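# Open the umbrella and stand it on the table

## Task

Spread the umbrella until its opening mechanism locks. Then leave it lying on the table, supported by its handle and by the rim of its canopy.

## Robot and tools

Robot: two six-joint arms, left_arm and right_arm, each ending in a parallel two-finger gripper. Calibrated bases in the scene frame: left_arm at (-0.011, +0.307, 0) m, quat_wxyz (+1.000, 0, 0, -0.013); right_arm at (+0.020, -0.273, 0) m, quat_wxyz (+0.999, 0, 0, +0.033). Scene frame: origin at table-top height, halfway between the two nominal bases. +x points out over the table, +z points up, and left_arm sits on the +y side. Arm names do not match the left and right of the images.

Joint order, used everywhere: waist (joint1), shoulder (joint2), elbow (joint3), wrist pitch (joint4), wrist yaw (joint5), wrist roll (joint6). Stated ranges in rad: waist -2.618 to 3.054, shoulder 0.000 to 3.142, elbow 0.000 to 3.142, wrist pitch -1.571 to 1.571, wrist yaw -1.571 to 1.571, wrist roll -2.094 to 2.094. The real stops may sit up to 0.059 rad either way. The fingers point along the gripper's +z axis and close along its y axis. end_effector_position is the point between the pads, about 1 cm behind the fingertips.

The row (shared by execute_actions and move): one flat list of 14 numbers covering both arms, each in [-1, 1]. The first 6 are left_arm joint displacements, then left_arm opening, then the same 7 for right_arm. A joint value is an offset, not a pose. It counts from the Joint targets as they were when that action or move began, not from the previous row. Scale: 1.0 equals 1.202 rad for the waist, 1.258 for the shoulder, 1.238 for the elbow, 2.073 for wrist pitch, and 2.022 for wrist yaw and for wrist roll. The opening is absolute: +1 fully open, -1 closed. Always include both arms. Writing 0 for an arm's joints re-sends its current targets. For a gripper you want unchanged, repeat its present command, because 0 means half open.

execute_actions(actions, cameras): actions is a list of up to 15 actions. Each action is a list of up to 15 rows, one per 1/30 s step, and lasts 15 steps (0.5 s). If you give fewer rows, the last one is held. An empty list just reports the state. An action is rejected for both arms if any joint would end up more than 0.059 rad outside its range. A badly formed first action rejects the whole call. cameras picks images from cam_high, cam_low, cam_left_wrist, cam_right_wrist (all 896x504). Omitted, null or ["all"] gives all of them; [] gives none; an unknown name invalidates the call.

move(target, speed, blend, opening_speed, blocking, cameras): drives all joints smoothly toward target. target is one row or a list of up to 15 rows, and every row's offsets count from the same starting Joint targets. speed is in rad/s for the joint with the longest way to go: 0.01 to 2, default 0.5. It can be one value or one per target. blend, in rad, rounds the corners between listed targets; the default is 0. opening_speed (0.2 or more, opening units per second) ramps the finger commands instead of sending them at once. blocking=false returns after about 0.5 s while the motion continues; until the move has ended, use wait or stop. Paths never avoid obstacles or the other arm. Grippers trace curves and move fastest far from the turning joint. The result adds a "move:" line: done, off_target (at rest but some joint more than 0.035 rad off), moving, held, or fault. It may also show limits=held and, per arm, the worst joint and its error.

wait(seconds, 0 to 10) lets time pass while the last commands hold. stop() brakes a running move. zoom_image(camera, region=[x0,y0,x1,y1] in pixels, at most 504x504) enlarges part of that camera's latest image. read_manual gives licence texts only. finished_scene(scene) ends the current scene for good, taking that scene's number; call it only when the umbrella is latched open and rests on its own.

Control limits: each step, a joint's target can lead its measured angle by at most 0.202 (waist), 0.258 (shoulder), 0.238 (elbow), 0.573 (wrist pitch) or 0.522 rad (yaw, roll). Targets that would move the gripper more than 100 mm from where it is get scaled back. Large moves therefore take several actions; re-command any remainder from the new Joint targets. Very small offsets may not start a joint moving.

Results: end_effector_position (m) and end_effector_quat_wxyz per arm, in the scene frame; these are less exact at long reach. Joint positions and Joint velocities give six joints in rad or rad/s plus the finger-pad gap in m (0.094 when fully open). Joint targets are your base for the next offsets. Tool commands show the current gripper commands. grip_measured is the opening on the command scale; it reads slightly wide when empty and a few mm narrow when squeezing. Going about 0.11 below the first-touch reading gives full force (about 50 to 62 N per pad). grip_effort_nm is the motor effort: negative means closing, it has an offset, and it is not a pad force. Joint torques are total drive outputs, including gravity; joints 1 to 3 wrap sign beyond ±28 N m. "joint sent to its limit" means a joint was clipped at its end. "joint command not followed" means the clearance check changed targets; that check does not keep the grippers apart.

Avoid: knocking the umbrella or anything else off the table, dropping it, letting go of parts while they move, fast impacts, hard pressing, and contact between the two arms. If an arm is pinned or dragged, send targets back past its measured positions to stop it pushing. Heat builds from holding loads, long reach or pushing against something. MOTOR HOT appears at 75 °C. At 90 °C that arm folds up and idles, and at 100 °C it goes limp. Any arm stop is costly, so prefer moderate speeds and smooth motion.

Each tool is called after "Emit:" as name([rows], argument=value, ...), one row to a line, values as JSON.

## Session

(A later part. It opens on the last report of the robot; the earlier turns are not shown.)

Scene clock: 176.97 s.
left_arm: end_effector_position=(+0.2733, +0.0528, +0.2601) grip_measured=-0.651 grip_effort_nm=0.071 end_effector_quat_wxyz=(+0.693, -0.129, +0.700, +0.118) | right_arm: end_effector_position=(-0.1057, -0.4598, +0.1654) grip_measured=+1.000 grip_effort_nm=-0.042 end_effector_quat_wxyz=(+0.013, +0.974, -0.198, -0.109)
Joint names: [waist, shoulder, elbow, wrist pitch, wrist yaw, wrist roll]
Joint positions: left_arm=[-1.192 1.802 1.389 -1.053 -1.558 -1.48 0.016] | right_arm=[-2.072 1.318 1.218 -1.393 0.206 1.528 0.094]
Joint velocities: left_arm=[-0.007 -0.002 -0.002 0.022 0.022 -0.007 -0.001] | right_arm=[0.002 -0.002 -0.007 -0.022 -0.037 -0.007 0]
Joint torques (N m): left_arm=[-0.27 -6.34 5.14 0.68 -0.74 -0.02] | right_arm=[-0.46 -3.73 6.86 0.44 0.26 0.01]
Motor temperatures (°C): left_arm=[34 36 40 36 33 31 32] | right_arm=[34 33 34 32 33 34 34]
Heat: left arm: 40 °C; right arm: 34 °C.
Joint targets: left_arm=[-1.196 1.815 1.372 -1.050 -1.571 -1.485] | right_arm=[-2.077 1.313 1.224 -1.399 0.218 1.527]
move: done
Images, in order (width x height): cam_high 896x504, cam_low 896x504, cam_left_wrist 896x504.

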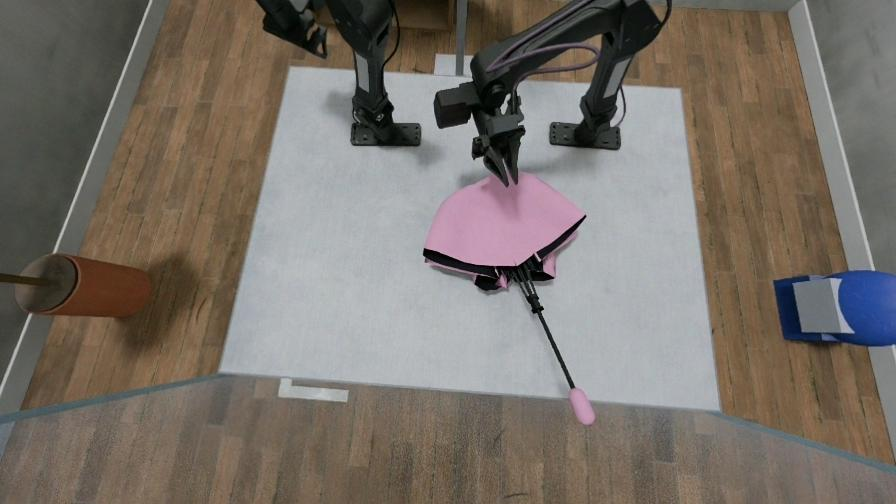

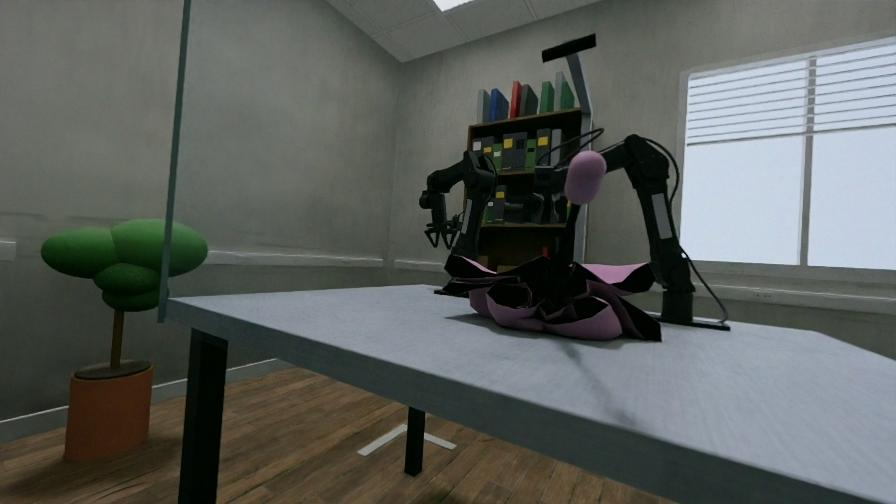

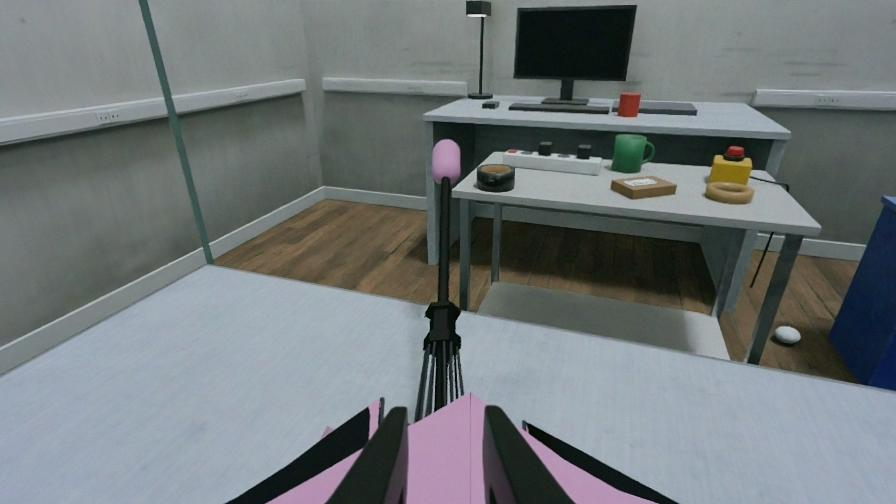

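Emit:
move([
  [0.158, -0.0397, 0.606, -0.0675, 0.272, 0.198, -0.4, 0, 0, 0, 0, 0, 0, 1.0],
  [0.9218, 0.0608, 0.4346, -0.001, 0.9318, 0.5272, -0.4, 0, 0, 0, 0, 0, 0, 1.0],
], speed=[1.0, 1.2], blend=[0.2, 0], cameras=["cam_high", "cam_low", "cam_left_wrist"])

Scene clock: 204.83 s.
left_arm: end_effector_position=(+0.4494, +0.2046, +0.2390) grip_measured=-0.401 grip_effort_nm=0.076 end_effector_quat_wxyz=(+0.225, -0.111, +0.944, -0.213) | right_arm: end_effector_position=(-0.1057, -0.4598, +0.1654) grip_measured=+1.000 grip_effort_nm=-0.037 end_effector_quat_wxyz=(+0.013, +0.974, -0.198, -0.109)
Joint names: [waist, shoulder, elbow, wrist pitch, wrist yaw, wrist roll]
Joint positions: left_arm=[-0.081 1.876 1.926 -1.06 0.304 -0.429 0.028] | right_arm=[-2.072 1.318 1.218 -1.393 0.206 1.528 0.094]
Joint velocities: left_arm=[-0.022 0.012 -0.007 -0.037 0.007 0.007 0.001] | right_arm=[0.002 0.002 -0.002 0.022 -0.007 -0.007 0]
Joint torques (N m): left_arm=[-0.62 -7.3 5.82 1.64 0.21 0.14] | right_arm=[-0.42 -3.74 6.86 0.46 0.27 0.01]
Motor temperatures (°C): left_arm=[34 36 40 36 33 31 31] | right_arm=[34 33 34 32 33 34 34]
Heat: left arm: 40 °C; right arm: 34 °C.
Joint targets: left_arm=[-0.088 1.892 1.910 -1.053 0.313 -0.419] | right_arm=[-2.077 1.313 1.224 -1.399 0.218 1.527]
move: done
Images, in order (width x height): cam_high 896x504, cam_low 896x504, cam_left_wrist 896x504.

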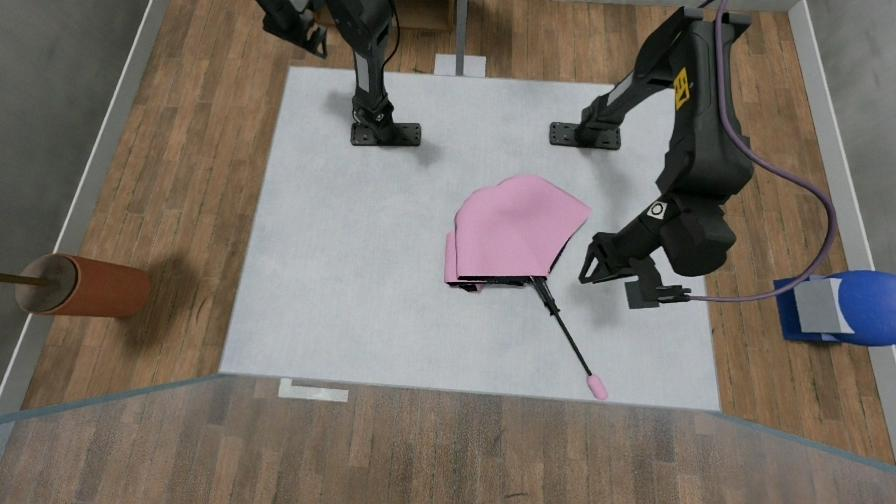

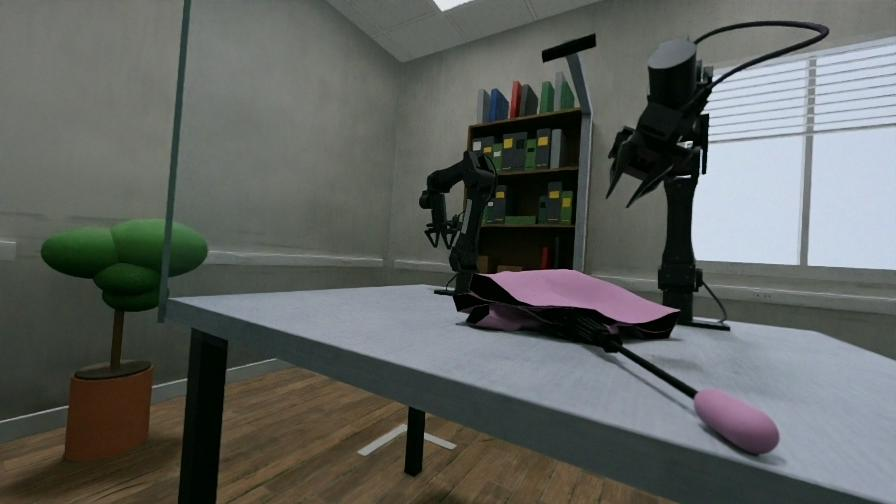

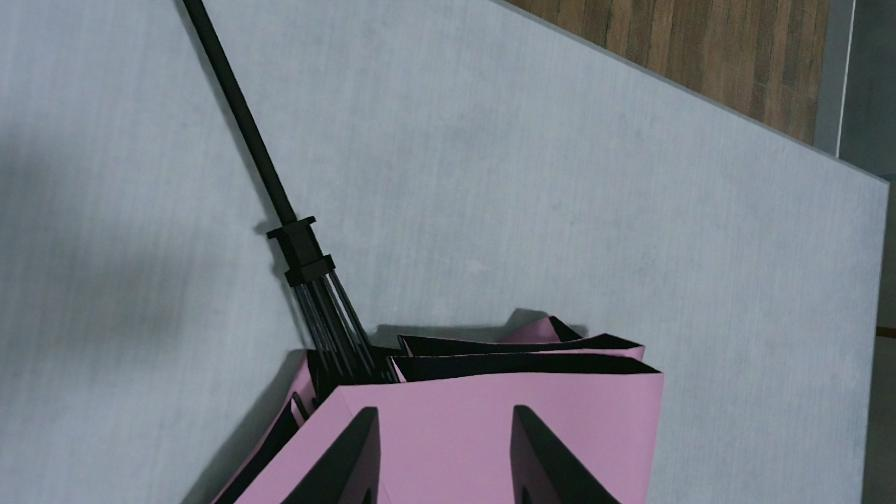

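Emit:
move(target=[0.1123, 0.3569, 0.117, 0.0232, 0.0732, -0.0712, -0.4, 0, 0, 0, 0, 0, 0, 1.0], speed=0.7, cameras=["cam_left_wrist"])

Scene clock: 242.23 s.
left_arm: end_effector_position=(+0.5025, +0.2413, +0.0725) grip_measured=-0.401 grip_effort_nm=0.066 end_effector_quat_wxyz=(+0.063, -0.250, +0.934, -0.247) | right_arm: end_effector_position=(-0.1057, -0.4598, +0.1654) grip_measured=+1.000 grip_effort_nm=-0.037 end_effector_quat_wxyz=(+0.013, +0.974, -0.198, -0.109)
Joint names: [waist, shoulder, elbow, wrist pitch, wrist yaw, wrist roll]
Joint positions: left_arm=[0.048 2.327 2.027 -1.011 0.451 -0.56 0.028] | right_arm=[-2.072 1.318 1.218 -1.393 0.206 1.528 0.094]
Joint velocities: left_arm=[0.002 -0.002 0.002 0.051 0.037 -0.022 0.001] | right_arm=[-0.012 -0.002 -0.017 -0.066 0.007 -0.066 0]
Joint torques (N m): left_arm=[-0.05 -10.39 9.06 1.07 0.34 0] | right_arm=[-0.44 -3.75 6.86 0.45 0.26 0]
Motor temperatures (°C): left_arm=[34 36 41 38 32 31 31] | right_arm=[34 33 34 32 33 34 34]
Heat: left arm: 41 °C; right arm: 34 °C.
Joint targets: left_arm=[0.047 2.340 2.055 -1.005 0.461 -0.563] | right_arm=[-2.077 1.313 1.224 -1.399 0.218 1.527]
move: done
Images, in order (width x height): cam_left_wrist 896x504.

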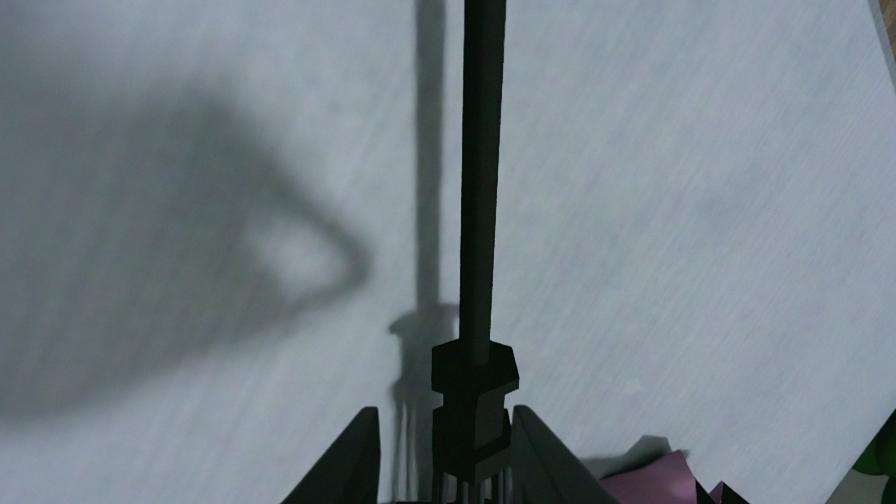

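Emit:
zoom_image(camera="cam_left_wrist", region=[400, 310, 560, 470])

Scaled by 3.150 from the camera's 896x504 image, which has a finer 1280x720 frame.

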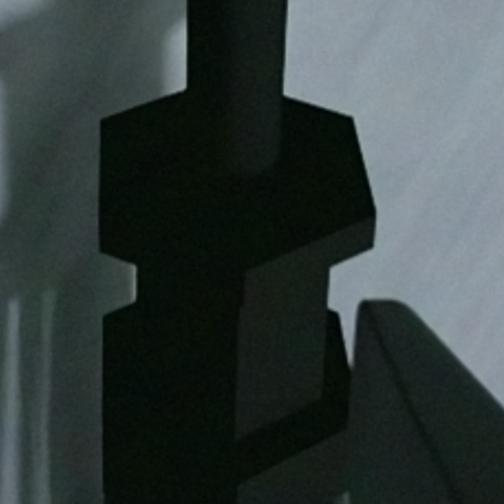

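Emit:
move([
  [0.0474, -0.0477, -0.1866, 0.1066, 0.0806, -0.0059, -0.4, 0, 0, 0, 0, 0, 0, 1.0],
  [0.0021, 0.0172, -0.188, 0.1645, 0.0709, -0.0368, -0.4, 0, 0, 0, 0, 0, 0, 1.0],
], speed=[0.5, 0.3], cameras=["cam_left_wrist", "cam_low"])

Scene clock: 290.80 s.
left_arm: end_effector_position=(+0.5227, +0.2196, +0.0453) grip_measured=-0.401 grip_effort_nm=0.071 end_effector_quat_wxyz=(+0.095, -0.247, +0.905, -0.333) | right_arm: end_effector_position=(-0.1057, -0.4598, +0.1654) grip_measured=+1.000 grip_effort_nm=-0.042 end_effector_quat_wxyz=(+0.013, +0.974, -0.198, -0.109)
Joint names: [waist, shoulder, elbow, wrist pitch, wrist yaw, wrist roll]
Joint positions: left_arm=[0.049 2.334 1.837 -0.672 0.598 -0.635 0.028] | right_arm=[-2.072 1.318 1.218 -1.393 0.206 1.528 0.094]
Joint velocities: left_arm=[-0.022 -0.012 -0.002 -0.022 0.051 -0.051 -0.001] | right_arm=[0.007 0.002 -0.007 -0.081 0.066 0.051 0]
Joint torques (N m): left_arm=[0.09 -9.4 5.67 1.32 0.37 0.03] | right_arm=[-0.4 -3.78 6.86 0.44 0.27 0.02]
Motor temperatures (°C): left_arm=[34 41 43 37 32 31 31] | right_arm=[34 33 35 32 33 34 34]
Heat: left arm: 43 °C; right arm: 35 °C.
Joint targets: left_arm=[0.050 2.362 1.822 -0.663 0.604 -0.637] | right_arm=[-2.077 1.313 1.224 -1.399 0.218 1.527]
move: done
Images, in order (width x height): cam_low 896x504, cam_left_wrist 896x504.

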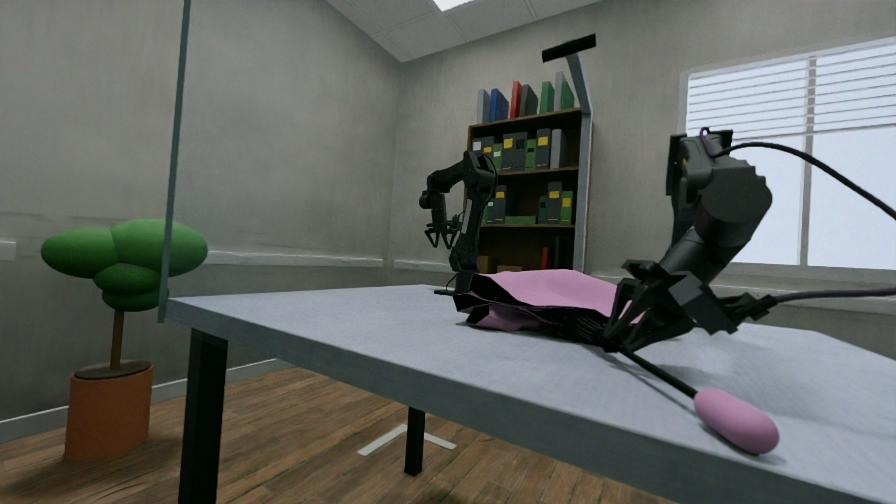

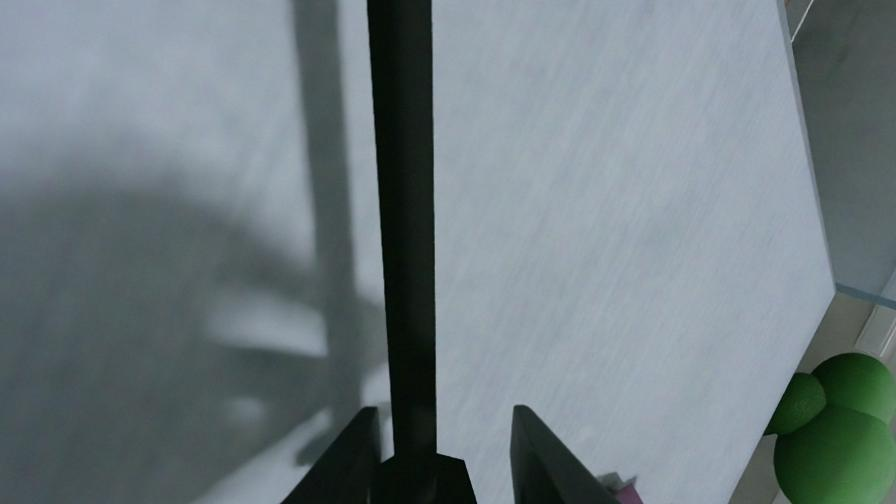

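Emit:
move(target=[0, 0.016, 0, 0, 0, 0, -0.4, 0, 0, 0, 0, 0, 0, 1.0], speed=0.2, cameras=["cam_left_wrist"])

Scene clock: 296.87 s.
left_arm: end_effector_position=(+0.5215, +0.2196, +0.0348) grip_measured=-0.401 grip_effort_nm=0.066 end_effector_quat_wxyz=(+0.087, -0.251, +0.906, -0.331) | right_arm: end_effector_position=(-0.1057, -0.4598, +0.1654) grip_measured=+1.000 grip_effort_nm=-0.032 end_effector_quat_wxyz=(+0.013, +0.974, -0.198, -0.109)
Joint names: [waist, shoulder, elbow, wrist pitch, wrist yaw, wrist roll]
Joint positions: left_arm=[0.049 2.355 1.837 -0.669 0.598 -0.636 0.028] | right_arm=[-2.072 1.318 1.218 -1.393 0.206 1.528 0.094]
Joint velocities: left_arm=[-0.002 0.007 0.002 0.037 -0.007 -0.007 0] | right_arm=[0.017 0.007 -0.002 0.081 0.007 -0.051 0]
Joint torques (N m): left_arm=[0.1 -9.54 5.6 1.28 0.36 0.03] | right_arm=[-0.47 -3.77 6.86 0.45 0.28 0.02]
Motor temperatures (°C): left_arm=[34 40 42 37 32 31 31] | right_arm=[34 33 35 32 33 34 34]
Heat: left arm: 42 °C; right arm: 35 °C.
Joint targets: left_arm=[0.050 2.382 1.822 -0.663 0.604 -0.638] | right_arm=[-2.077 1.313 1.224 -1.399 0.218 1.527]
move: done
Images, in order (width x height): cam_left_wrist 896x504.

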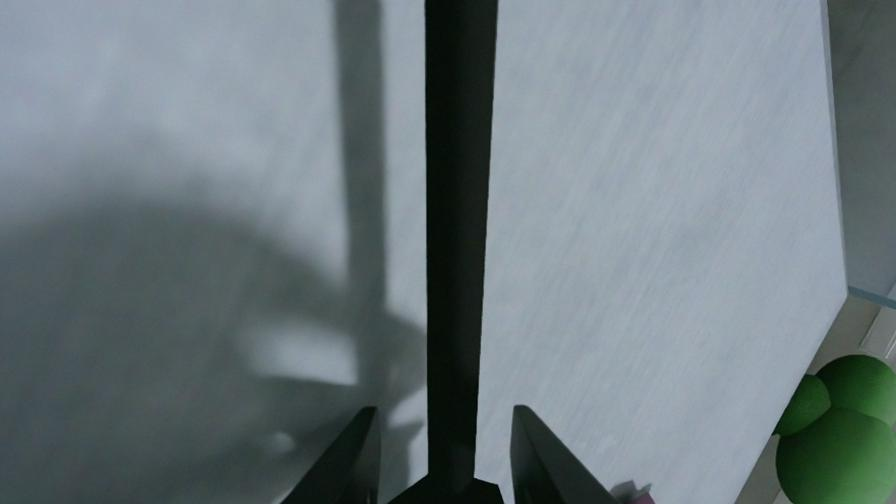

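Emit:
move(target=[0, 0, 0, 0, 0, 0, -0.95, 0, 0, 0, 0, 0, 0, 1.0], opening_speed=1.2, cameras=["cam_left_wrist"])

Emit:
move([
  [-0.0582, -0.2504, 0.185, -0.2378, -0.0158, -0.0381, -0.95, 0, 0, 0, 0, 0, 0, 1.0],
  [-0.4567, -0.8378, -0.5889, 0.4158, -0.2957, 0.3145, -0.95, 0, 0, 0, 0, 0, 0, 1.0],
], speed=[0.5, 0.8], blend=[0.15, 0], cameras=["cam_high", "cam_low", "cam_left_wrist"])

Scene clock: 325.10 s.
left_arm: end_effector_position=(+0.5218, +0.2193, +0.0351) grip_measured=-0.856 grip_effort_nm=-1.043 end_effector_quat_wxyz=(+0.087, -0.250, +0.905, -0.332) | right_arm: end_effector_position=(-0.1057, -0.4598, +0.1654) grip_measured=+1.000 grip_effort_nm=-0.032 end_effector_quat_wxyz=(+0.013, +0.974, -0.198, -0.109)
Joint names: [waist, shoulder, elbow, wrist pitch, wrist yaw, wrist roll]
Joint positions: left_arm=[0.049 2.355 1.837 -0.667 0.6 -0.637 0.007] | right_arm=[-2.072 1.318 1.218 -1.393 0.206 1.528 0.094]
Joint velocities: left_arm=[-0.012 0.002 -0.002 -0.037 0.007 -0.007 0] | right_arm=[0.012 0.007 -0.032 -0.022 -0.007 -0.022 0]
Joint torques (N m): left_arm=[0.1 -9.52 5.61 1.26 0.34 0.04] | right_arm=[-0.42 -3.74 6.89 0.44 0.28 0.02]
Motor temperatures (°C): left_arm=[34 40 41 37 32 31 31] | right_arm=[34 33 35 32 33 34 34]
Heat: left arm: 41 °C; right arm: 35 °C.
Joint targets: left_arm=[0.050 2.382 1.822 -0.663 0.604 -0.638] | right_arm=[-2.077 1.313 1.224 -1.399 0.218 1.527]
move: done
Images, in order (width x height): cam_left_wrist 896x504.

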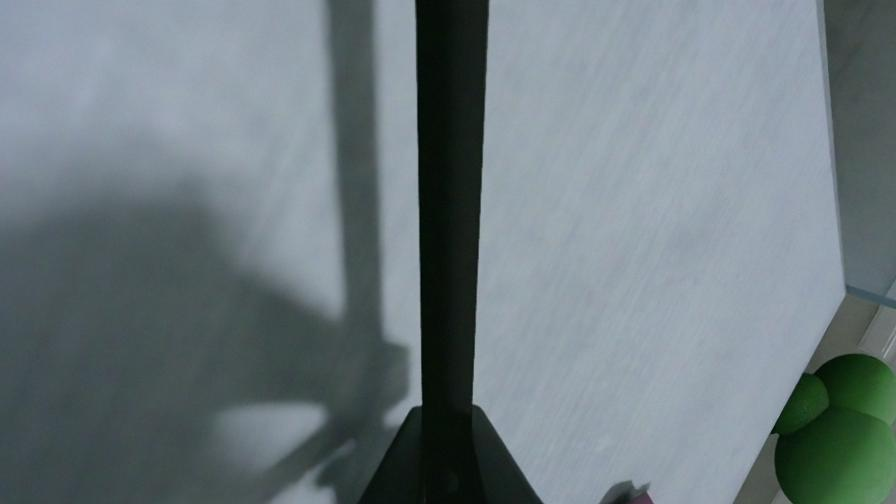

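Scene clock: 328.53 s.
left_arm: end_effector_position=(+0.3903, +0.0742, +0.3450) grip_measured=-0.856 grip_effort_nm=-1.038 end_effector_quat_wxyz=(+0.641, +0.193, +0.721, -0.180) | right_arm: end_effector_position=(-0.1057, -0.4598, +0.1654) grip_measured=+1.000 grip_effort_nm=-0.027 end_effector_quat_wxyz=(+0.013, +0.974, -0.198, -0.109)
Joint names: [waist, shoulder, elbow, wrist pitch, wrist yaw, wrist roll]
Joint positions: left_arm=[-0.496 1.359 1.105 0.141 0.014 -0.01 0.007] | right_arm=[-2.072 1.318 1.218 -1.393 0.206 1.528 0.094]
Joint velocities: left_arm=[-0.007 -0.012 -0.012 -0.022 0.007 -0.037 -0.001] | right_arm=[0.012 0.002 -0.017 -0.022 0.007 -0.022 0]
Joint torques (N m): left_arm=[-0.31 -7.35 7.08 3 -0.09 0.12] | right_arm=[-0.42 -3.75 6.9 0.45 0.27 0]
Motor temperatures (°C): left_arm=[34 40 41 38 32 31 31] | right_arm=[34 33 35 32 33 34 34]
Heat: left arm: 41 °C; right arm: 35 °C.
Joint targets: left_arm=[-0.500 1.328 1.093 0.199 0.007 -0.002] | right_arm=[-2.077 1.313 1.224 -1.399 0.218 1.527]
move: off_target (left_arm); left_arm: the wrist pitch is farthest, 0.058 rad from its target
Images, in order (width x height): cam_high 896x504, cam_low 896x504, cam_left_wrist 896x504.

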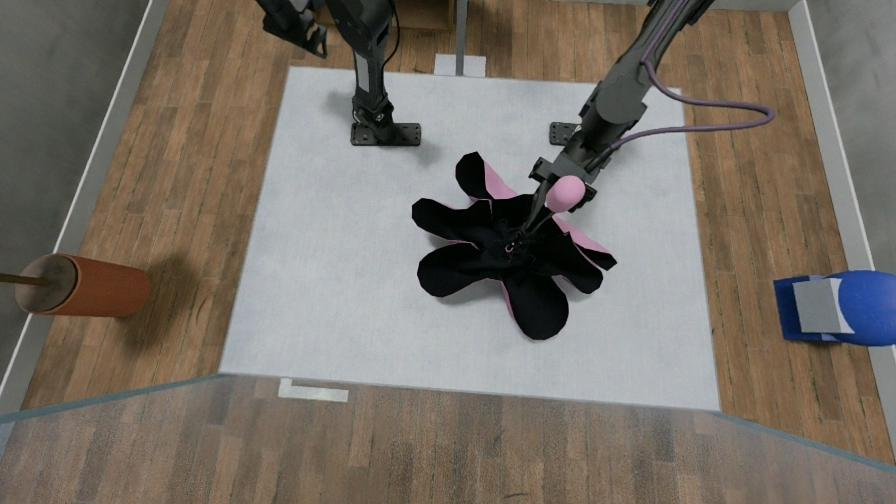

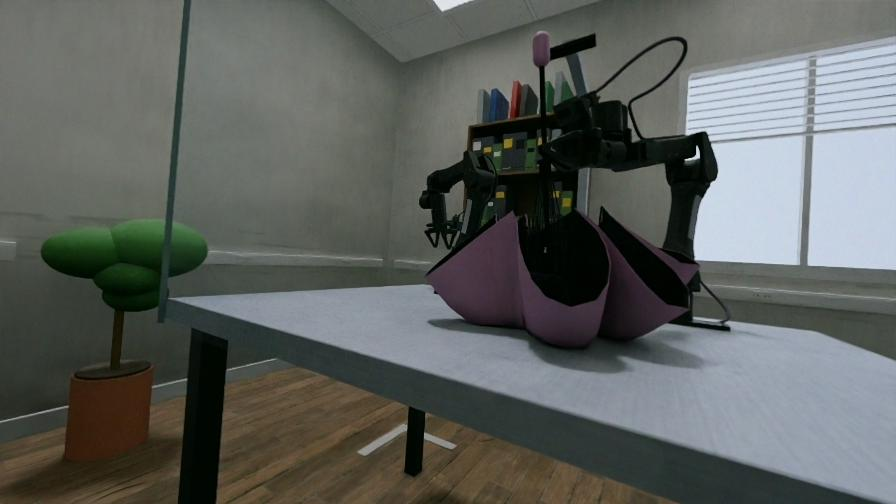

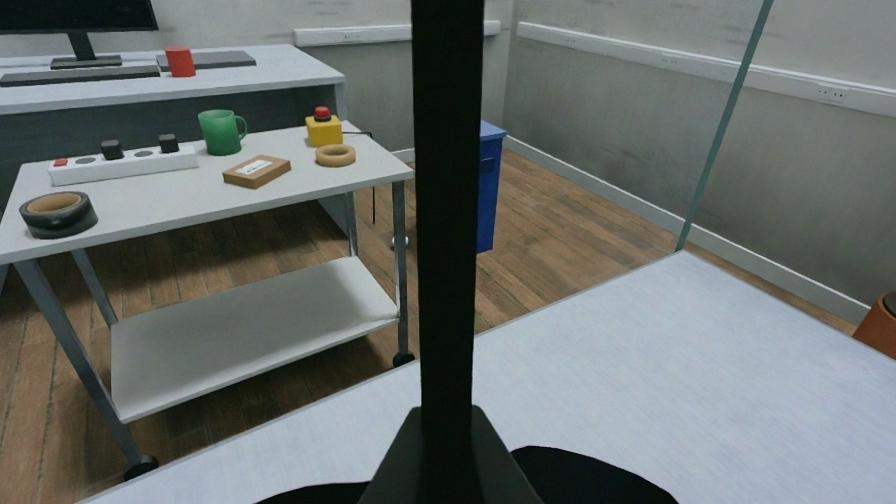

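Emit:
move([
  [0,-0.0159,0.0485,0.0241,0,0,-0.95,0,0,0,0,0,0,1.0],
  [-0.5641,0.2941,0.3368,0.0212,-0.7800,0.001,-0.95,0,0,0,0,0,0,1.0],
  [-0.5641,0.5215,0.8271,-0.8167,-0.7800,-0.6894,-0.95,0,0,0,0,0,0,1.0],
], speed=[0.4, 0.6, 0.6], blend=0.05, cameras=["cam_high"])

Scene clock: 360.77 s.
left_arm: end_effector_position=(+0.2911, +0.0213, +0.3723) grip_measured=-0.856 grip_effort_nm=-1.033 end_effector_quat_wxyz=(+0.681, -0.139, +0.710, +0.114) | right_arm: end_effector_position=(-0.1057, -0.4598, +0.1654) grip_measured=+1.000 grip_effort_nm=-0.032 end_effector_quat_wxyz=(+0.013, +0.974, -0.198, -0.109)
Joint names: [waist, shoulder, elbow, wrist pitch, wrist yaw, wrist roll]
Joint positions: left_arm=[-1.176 1.968 2.082 -1.476 -1.522 -1.39 0.007] | right_arm=[-2.072 1.318 1.218 -1.393 0.206 1.528 0.094]
Joint velocities: left_arm=[0.002 0.007 -0.002 -0.051 0.051 -0.007 0] | right_arm=[-0.007 -0.007 -0.007 0.007 -0.022 0.007 0]
Joint torques (N m): left_arm=[-0.08 -7.32 9.09 0.58 -1.08 0] | right_arm=[-0.44 -3.73 6.9 0.45 0.27 0]
Motor temperatures (°C): left_arm=[34 38 42 44 32 31 32] | right_arm=[34 33 35 32 33 34 34]
Heat: left arm: 44 °C; right arm: 35 °C.
Joint targets: left_arm=[-1.178 1.984 2.117 -1.494 -1.571 -1.396] | right_arm=[-2.077 1.313 1.224 -1.399 0.218 1.527]
move: off_target (left_arm); blend cut to 0.03 rad at target 1; left_arm: the wrist yaw is farthest, 0.048 rad from its target
Images, in order (width x height): cam_high 896x504.

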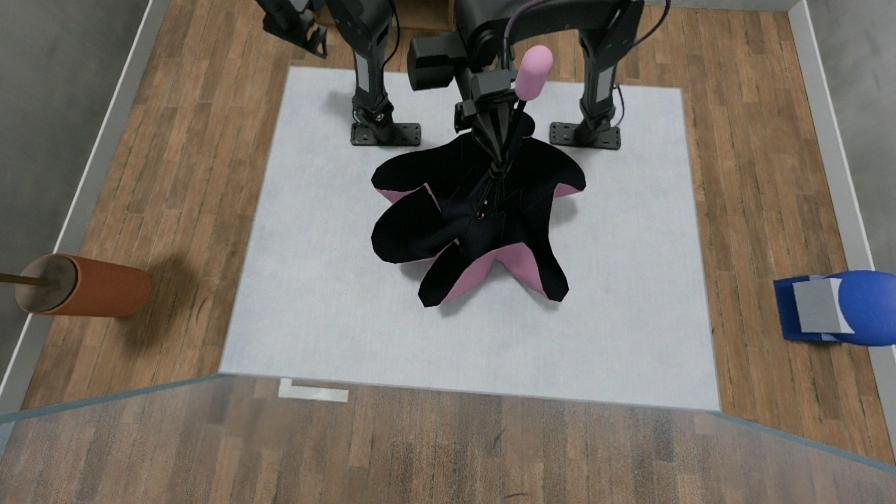

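Emit:
zoom_image(camera="cam_high", region=[350, 20, 630, 320])

Scaled by 1.680 from the camera's 896x504 image, which has a finer 1280x720 frame.

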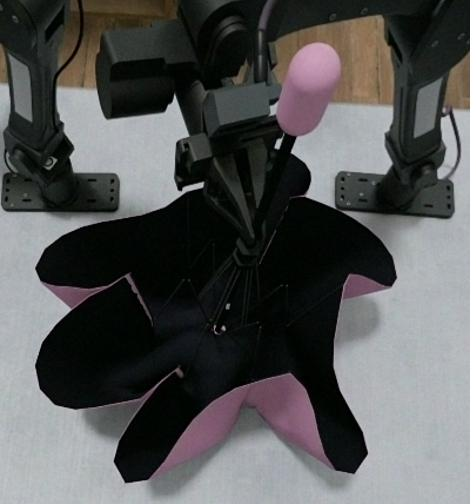

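Emit:
move([
  [0,-0.018,-0.2008,0.0498,0,-0.0430,-0.95,0,0,0,0,0,0,1.0],
  [0,-0.0257,-0.2756,0.0899,0,-0.0430,-0.95,0,0,0,0,0,0,1.0],
], speed=[0.4, 0.15], cameras=["cam_low"])

Scene clock: 398.37 s.
left_arm: end_effector_position=(+0.2906, +0.0231, +0.3268) grip_measured=-0.856 grip_effort_nm=-1.033 end_effector_quat_wxyz=(+0.698, -0.137, +0.692, +0.123) | right_arm: end_effector_position=(-0.1057, -0.4598, +0.1654) grip_measured=+1.000 grip_effort_nm=-0.037 end_effector_quat_wxyz=(+0.013, +0.974, -0.198, -0.109)
Joint names: [waist, shoulder, elbow, wrist pitch, wrist yaw, wrist roll]
Joint positions: left_arm=[-1.176 1.937 1.819 -1.33 -1.574 -1.469 0.007] | right_arm=[-2.072 1.318 1.218 -1.393 0.206 1.528 0.094]
Joint velocities: left_arm=[-0.007 -0.012 0.032 0.007 0.095 -0.022 -0.001] | right_arm=[-0.022 -0.012 0.012 -0.051 0.022 0.066 0]
Joint torques (N m): left_arm=[-0.09 -7.31 3.21 0.89 -0.58 -0.13] | right_arm=[-0.43 -3.74 6.86 0.46 0.27 -0.01]
Motor temperatures (°C): left_arm=[34 38 43 39 34 31 33] | right_arm=[34 33 35 32 33 34 34]
Heat: left arm: 43 °C; right arm: 35 °C.
Joint targets: left_arm=[-1.178 1.952 1.776 -1.308 -1.571 -1.483] | right_arm=[-2.077 1.313 1.224 -1.399 0.218 1.527]
move: off_target (left_arm); left_arm: the elbow is farthest, 0.043 rad from its target
Images, in order (width x height): cam_low 896x504.

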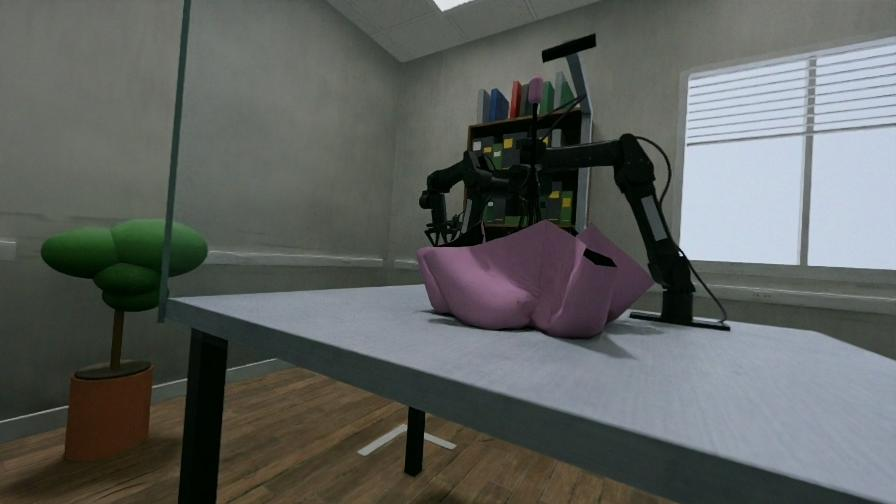

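Emit:
move(target=[0,0,-0.0654,0.0386,0,0,-0.87,0,0,0,0,0,0,1.0], speed=0.1, opening_speed=0.4, cameras=["cam_left_wrist", "cam_high"])

Scene clock: 407.37 s.
left_arm: end_effector_position=(+0.2889, +0.0284, +0.3259) grip_measured=-0.856 grip_effort_nm=-1.033 end_effector_quat_wxyz=(+0.700, -0.151, +0.690, +0.109) | right_arm: end_effector_position=(-0.1057, -0.4598, +0.1654) grip_measured=+1.000 grip_effort_nm=-0.037 end_effector_quat_wxyz=(+0.013, +0.974, -0.198, -0.109)
Joint names: [waist, shoulder, elbow, wrist pitch, wrist yaw, wrist roll]
Joint positions: left_arm=[-1.176 1.898 1.76 -1.257 -1.574 -1.456 0.007] | right_arm=[-2.072 1.318 1.218 -1.393 0.206 1.528 0.094]
Joint velocities: left_arm=[-0.012 0.002 -0.002 0.051 0.037 -0.066 0] | right_arm=[-0.002 -0.017 0.007 0.037 0.007 0.022 0]
Joint torques (N m): left_arm=[-0.1 -4.33 1.57 1.04 -0.58 -0.23] | right_arm=[-0.42 -3.77 6.93 0.45 0.26 0.01]
Motor temperatures (°C): left_arm=[34 38 42 38 33 31 33] | right_arm=[34 33 35 32 33 34 34]
Heat: left arm: 42 °C; right arm: 35 °C.
Joint targets: left_arm=[-1.177 1.952 1.695 -1.228 -1.571 -1.483] | right_arm=[-2.077 1.313 1.224 -1.399 0.218 1.527]
move: off_target (left_arm); left_arm: the elbow is farthest, 0.065 rad from its target
Images, in order (width x height): cam_high 896x504, cam_left_wrist 896x504.

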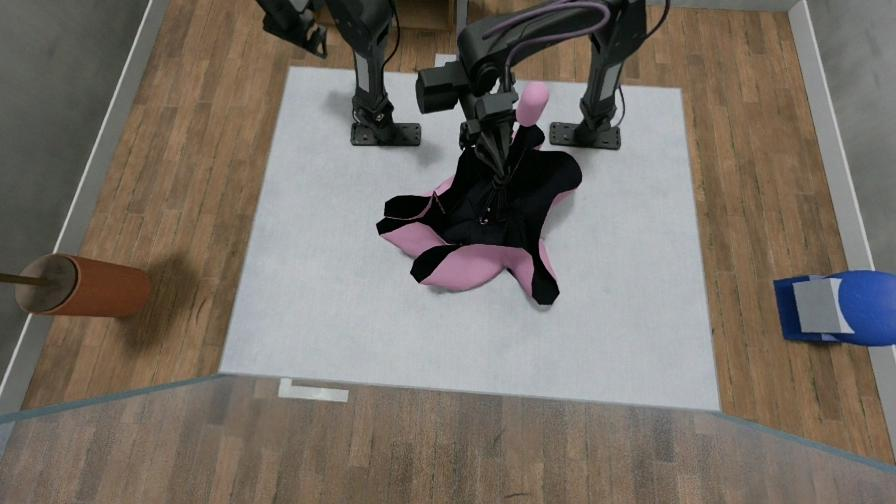

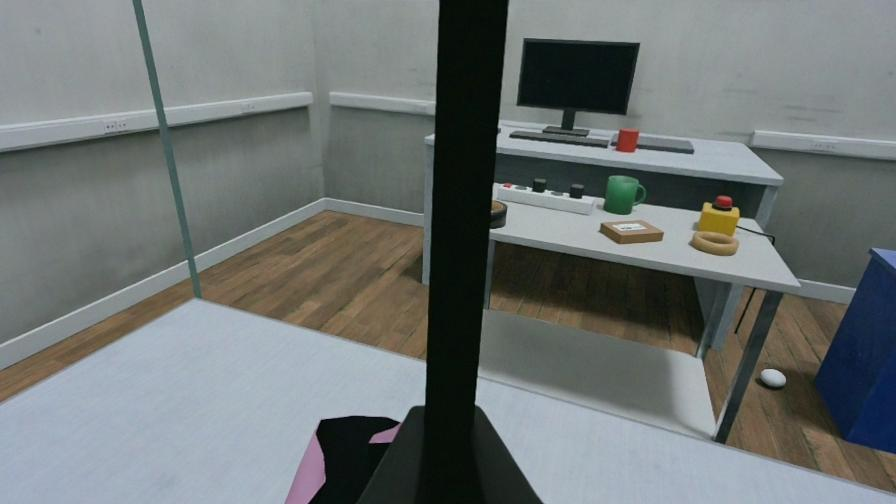

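Emit:
move(target=[0,0.002,-0.0602,0.0379,0,0,-0.855,0,0,0,0,0,0,1.0], speed=0.1, opening_speed=0.4, cameras=["cam_low"])

Scene clock: 412.90 s.
left_arm: end_effector_position=(+0.2871, +0.0329, +0.3248) grip_measured=-0.850 grip_effort_nm=-1.038 end_effector_quat_wxyz=(+0.702, -0.162, +0.687, +0.098) | right_arm: end_effector_position=(-0.1057, -0.4598, +0.1654) grip_measured=+1.000 grip_effort_nm=-0.037 end_effector_quat_wxyz=(+0.013, +0.974, -0.198, -0.109)
Joint names: [waist, shoulder, elbow, wrist pitch, wrist yaw, wrist roll]
Joint positions: left_arm=[-1.176 1.863 1.707 -1.189 -1.575 -1.437 0.007] | right_arm=[-2.072 1.318 1.218 -1.393 0.206 1.528 0.094]
Joint velocities: left_arm=[-0.017 -0.007 -0.007 0.066 0.051 -0.022 0.001] | right_arm=[-0.007 0.017 -0.017 0.037 -0.081 -0.007 0]
Joint torques (N m): left_arm=[-0.12 -1.43 0.02 1.25 -0.57 -0.47] | right_arm=[-0.42 -3.7 6.91 0.44 0.28 0.02]
Motor temperatures (°C): left_arm=[34 37 41 38 33 31 33] | right_arm=[34 33 35 32 33 34 34]
Heat: left arm: 41 °C; right arm: 35 °C.
Joint targets: left_arm=[-1.177 1.955 1.621 -1.149 -1.571 -1.483] | right_arm=[-2.077 1.313 1.224 -1.399 0.218 1.527]
move: off_target (left_arm); left_arm: the shoulder is farthest, 0.091 rad from its target
Images, in order (width x height): cam_low 896x504.

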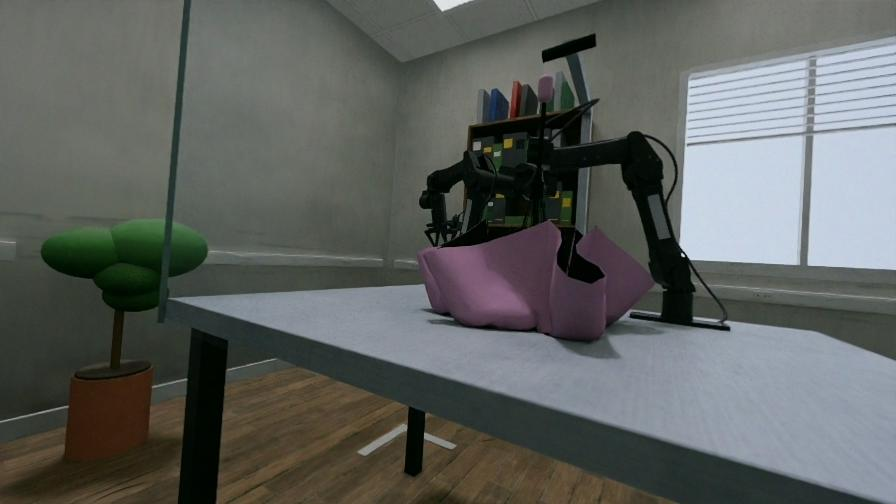

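Emit:
execute_actions([
  [[0,0,0,0,0,0,-0.84,0,0,0,0,0,0,1.0]],
], cameras=[])

Scene clock: 418.20 s.
left_arm: end_effector_position=(+0.2874, +0.0323, +0.3250) grip_measured=-0.836 grip_effort_nm=-0.823 end_effector_quat_wxyz=(+0.702, -0.165, +0.686, +0.095) | right_arm: end_effector_position=(-0.1057, -0.4598, +0.1654) grip_measured=+1.000 grip_effort_nm=-0.037 end_effector_quat_wxyz=(+0.013, +0.974, -0.198, -0.109)
Joint names: [waist, shoulder, elbow, wrist pitch, wrist yaw, wrist roll]
Joint positions: left_arm=[-1.176 1.863 1.707 -1.178 -1.575 -1.437 0.008] | right_arm=[-2.072 1.318 1.218 -1.393 0.206 1.528 0.094]
Joint velocities: left_arm=[-0.007 -0.017 0.007 0.037 -0.007 -0.007 -0.004] | right_arm=[-0.007 -0.007 -0.012 -0.037 0.022 0.007 0]
Joint torques (N m): left_arm=[-0.13 -1.46 0.01 1.12 -0.57 -0.47] | right_arm=[-0.46 -3.78 6.9 0.44 0.26 0.01]
Motor temperatures (°C): left_arm=[34 37 41 38 33 31 33] | right_arm=[34 33 35 32 33 34 34]
Heat: left arm: 41 °C; right arm: 35 °C.
Joint targets: left_arm=[-1.177 1.955 1.621 -1.149 -1.571 -1.483] | right_arm=[-2.077 1.313 1.224 -1.399 0.218 1.527]
No camera images: "cameras" was empty.

Emit:
zoom_image(camera="cam_low", region=[480, 60, 620, 240])

Scaled by 2.800 from the camera's 896x504 image, which has a finer 1280x720 frame.

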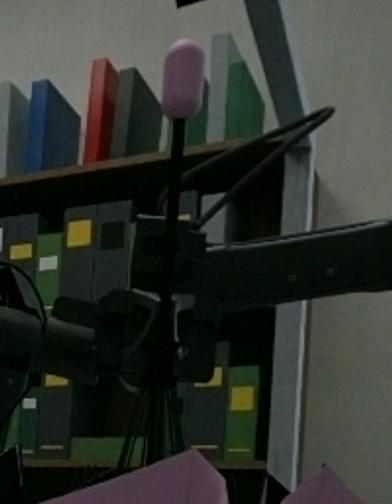

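Emit:
execute_actions([
  [[0,0,0,0,0,0,-0.82,0,0,0,0,0,0,1.0]],
], cameras=["cam_high"])

Emit:
zoom_image(camera="cam_high", region=[440, 60, 600, 240])

Scene clock: 440.50 s.
left_arm: end_effector_position=(+0.2878, +0.0313, +0.3247) grip_measured=-0.814 grip_effort_nm=-0.354 end_effector_quat_wxyz=(+0.703, -0.172, +0.685, +0.088) | right_arm: end_effector_position=(-0.1057, -0.4598, +0.1654) grip_measured=+1.000 grip_effort_nm=-0.032 end_effector_quat_wxyz=(+0.013, +0.974, -0.198, -0.109)
Joint names: [waist, shoulder, elbow, wrist pitch, wrist yaw, wrist roll]
Joint positions: left_arm=[-1.176 1.863 1.705 -1.162 -1.575 -1.441 0.009] | right_arm=[-2.072 1.318 1.218 -1.393 0.206 1.528 0.094]
Joint velocities: left_arm=[-0.007 -0.007 -0.007 0.022 0.007 0.022 0] | right_arm=[0.007 -0.012 0.007 0.022 -0.066 0.007 0]
Joint torques (N m): left_arm=[-0.12 -1.46 0.16 0.98 -0.57 -0.42] | right_arm=[-0.44 -3.75 6.86 0.46 0.27 0.01]
Motor temperatures (°C): left_arm=[34 36 40 38 33 32 33] | right_arm=[34 33 35 32 33 34 34]
Heat: left arm: 40 °C; right arm: 35 °C.
Joint targets: left_arm=[-1.177 1.955 1.621 -1.149 -1.571 -1.483] | right_arm=[-2.077 1.313 1.224 -1.399 0.218 1.527]
Images, in order (width x height): cam_high 896x504.

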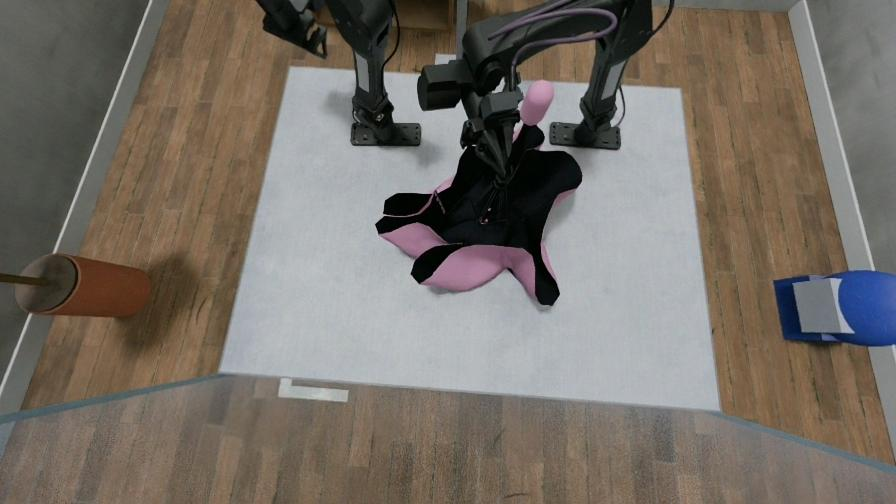

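Scaled by 2.800 from the camera's 896x504 image, which has a finer 1280x720 frame.

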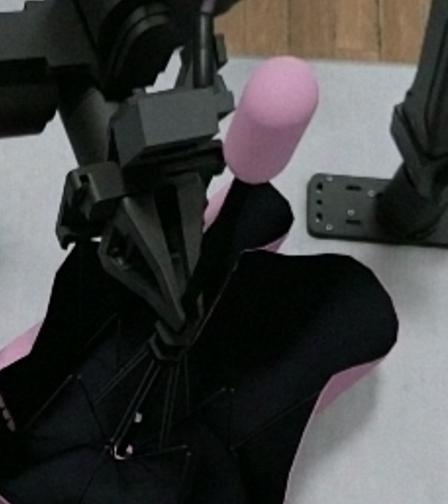

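Emit:
move(target=[0.0033,0.0596,0.1931,-0.0873,0,0,-0.83,0,0,0,0,0,0,1.0], speed=0.3, cameras=["cam_high"])

Emit:
zoom_image(camera="cam_high", region=[440, 60, 600, 240])

Scene clock: 452.53 s.
left_arm: end_effector_position=(+0.2943, +0.0144, +0.3264) grip_measured=-0.829 grip_effort_nm=-0.667 end_effector_quat_wxyz=(+0.698, -0.136, +0.692, +0.124) | right_arm: end_effector_position=(-0.1057, -0.4598, +0.1654) grip_measured=+1.000 grip_effort_nm=-0.037 end_effector_quat_wxyz=(+0.013, +0.974, -0.198, -0.109)
Joint names: [waist, shoulder, elbow, wrist pitch, wrist yaw, wrist roll]
Joint positions: left_arm=[-1.176 1.974 1.869 -1.331 -1.575 -1.455 0.008] | right_arm=[-2.072 1.318 1.218 -1.393 0.206 1.528 0.094]
Joint velocities: left_arm=[0.002 -0.007 -0.017 0.007 0.037 0.022 -0.006] | right_arm=[-0.007 0.002 -0.022 -0.007 -0.007 -0.066 0]
Joint torques (N m): left_arm=[0.2 -4.75 5.75 0.72 -0.58 -0.28] | right_arm=[-0.43 -3.74 6.9 0.44 0.27 0.01]
Motor temperatures (°C): left_arm=[34 36 40 38 33 32 32] | right_arm=[34 33 35 32 33 34 34]
Heat: left arm: 40 °C; right arm: 35 °C.
Joint targets: left_arm=[-1.173 2.029 1.860 -1.330 -1.571 -1.483] | right_arm=[-2.077 1.313 1.224 -1.399 0.218 1.527]
move: off_target (left_arm); left_arm: the shoulder is farthest, 0.056 rad from its target
Images, in order (width x height): cam_high 896x504.

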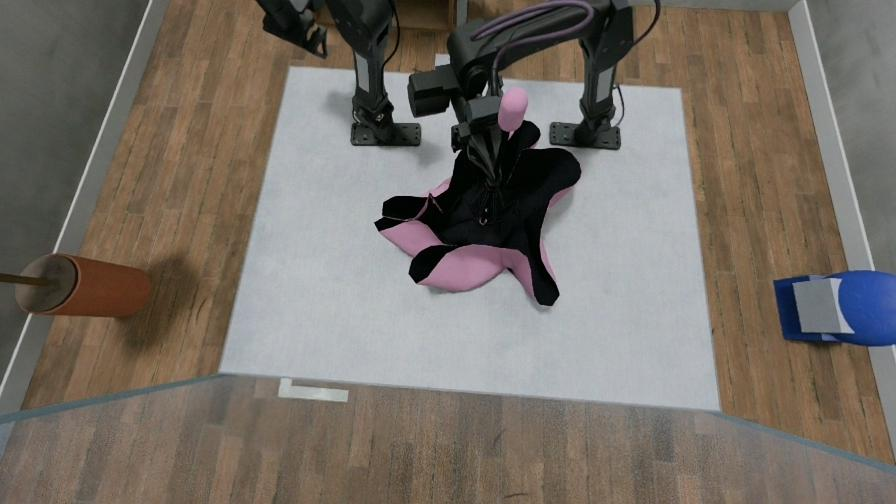

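Scaled by 2.800 from the camera's 896x504 image, which has a finer 1280x720 frame.

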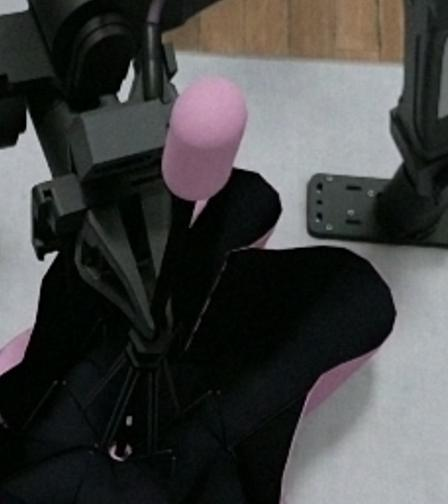

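Emit:
move(target=[0,0.131,-0.114,0.0386,0,0,-0.83,0,0,0,0,0,0,1.0], speed=0.3, cameras=[])

Scene clock: 458.60 s.
left_arm: end_effector_position=(+0.2977, +0.0057, +0.3199) grip_measured=-0.826 grip_effort_nm=-0.779 end_effector_quat_wxyz=(+0.698, -0.140, +0.692, +0.121) | right_arm: end_effector_position=(-0.1057, -0.4598, +0.1654) grip_measured=+1.000 grip_effort_nm=-0.046 end_effector_quat_wxyz=(+0.013, +0.974, -0.198, -0.109)
Joint names: [waist, shoulder, elbow, wrist pitch, wrist yaw, wrist roll]
Joint positions: left_arm=[-1.176 1.998 1.874 -1.268 -1.575 -1.419 0.008] | right_arm=[-2.072 1.318 1.218 -1.393 0.206 1.528 0.094]
Joint velocities: left_arm=[-0.007 -0.012 0.002 0.051 -0.066 0.037 -0.002] | right_arm=[-0.022 0.007 0.012 0.007 -0.037 0.051 0]
Joint torques (N m): left_arm=[0.2 3.47 -4.05 0.91 -0.58 -0.57] | right_arm=[-0.44 -3.75 6.9 0.44 0.27 0.01]
Motor temperatures (°C): left_arm=[34 36 40 38 33 32 32] | right_arm=[34 33 35 32 33 34 34]
Heat: left arm: 40 °C; right arm: 35 °C.
Joint targets: left_arm=[-1.174 2.167 1.740 -1.253 -1.572 -1.474] | right_arm=[-2.077 1.313 1.224 -1.399 0.218 1.527]
move: off_target (left_arm); left_arm: the shoulder is farthest, 0.196 rad from its target
No camera images: "cameras" was empty.


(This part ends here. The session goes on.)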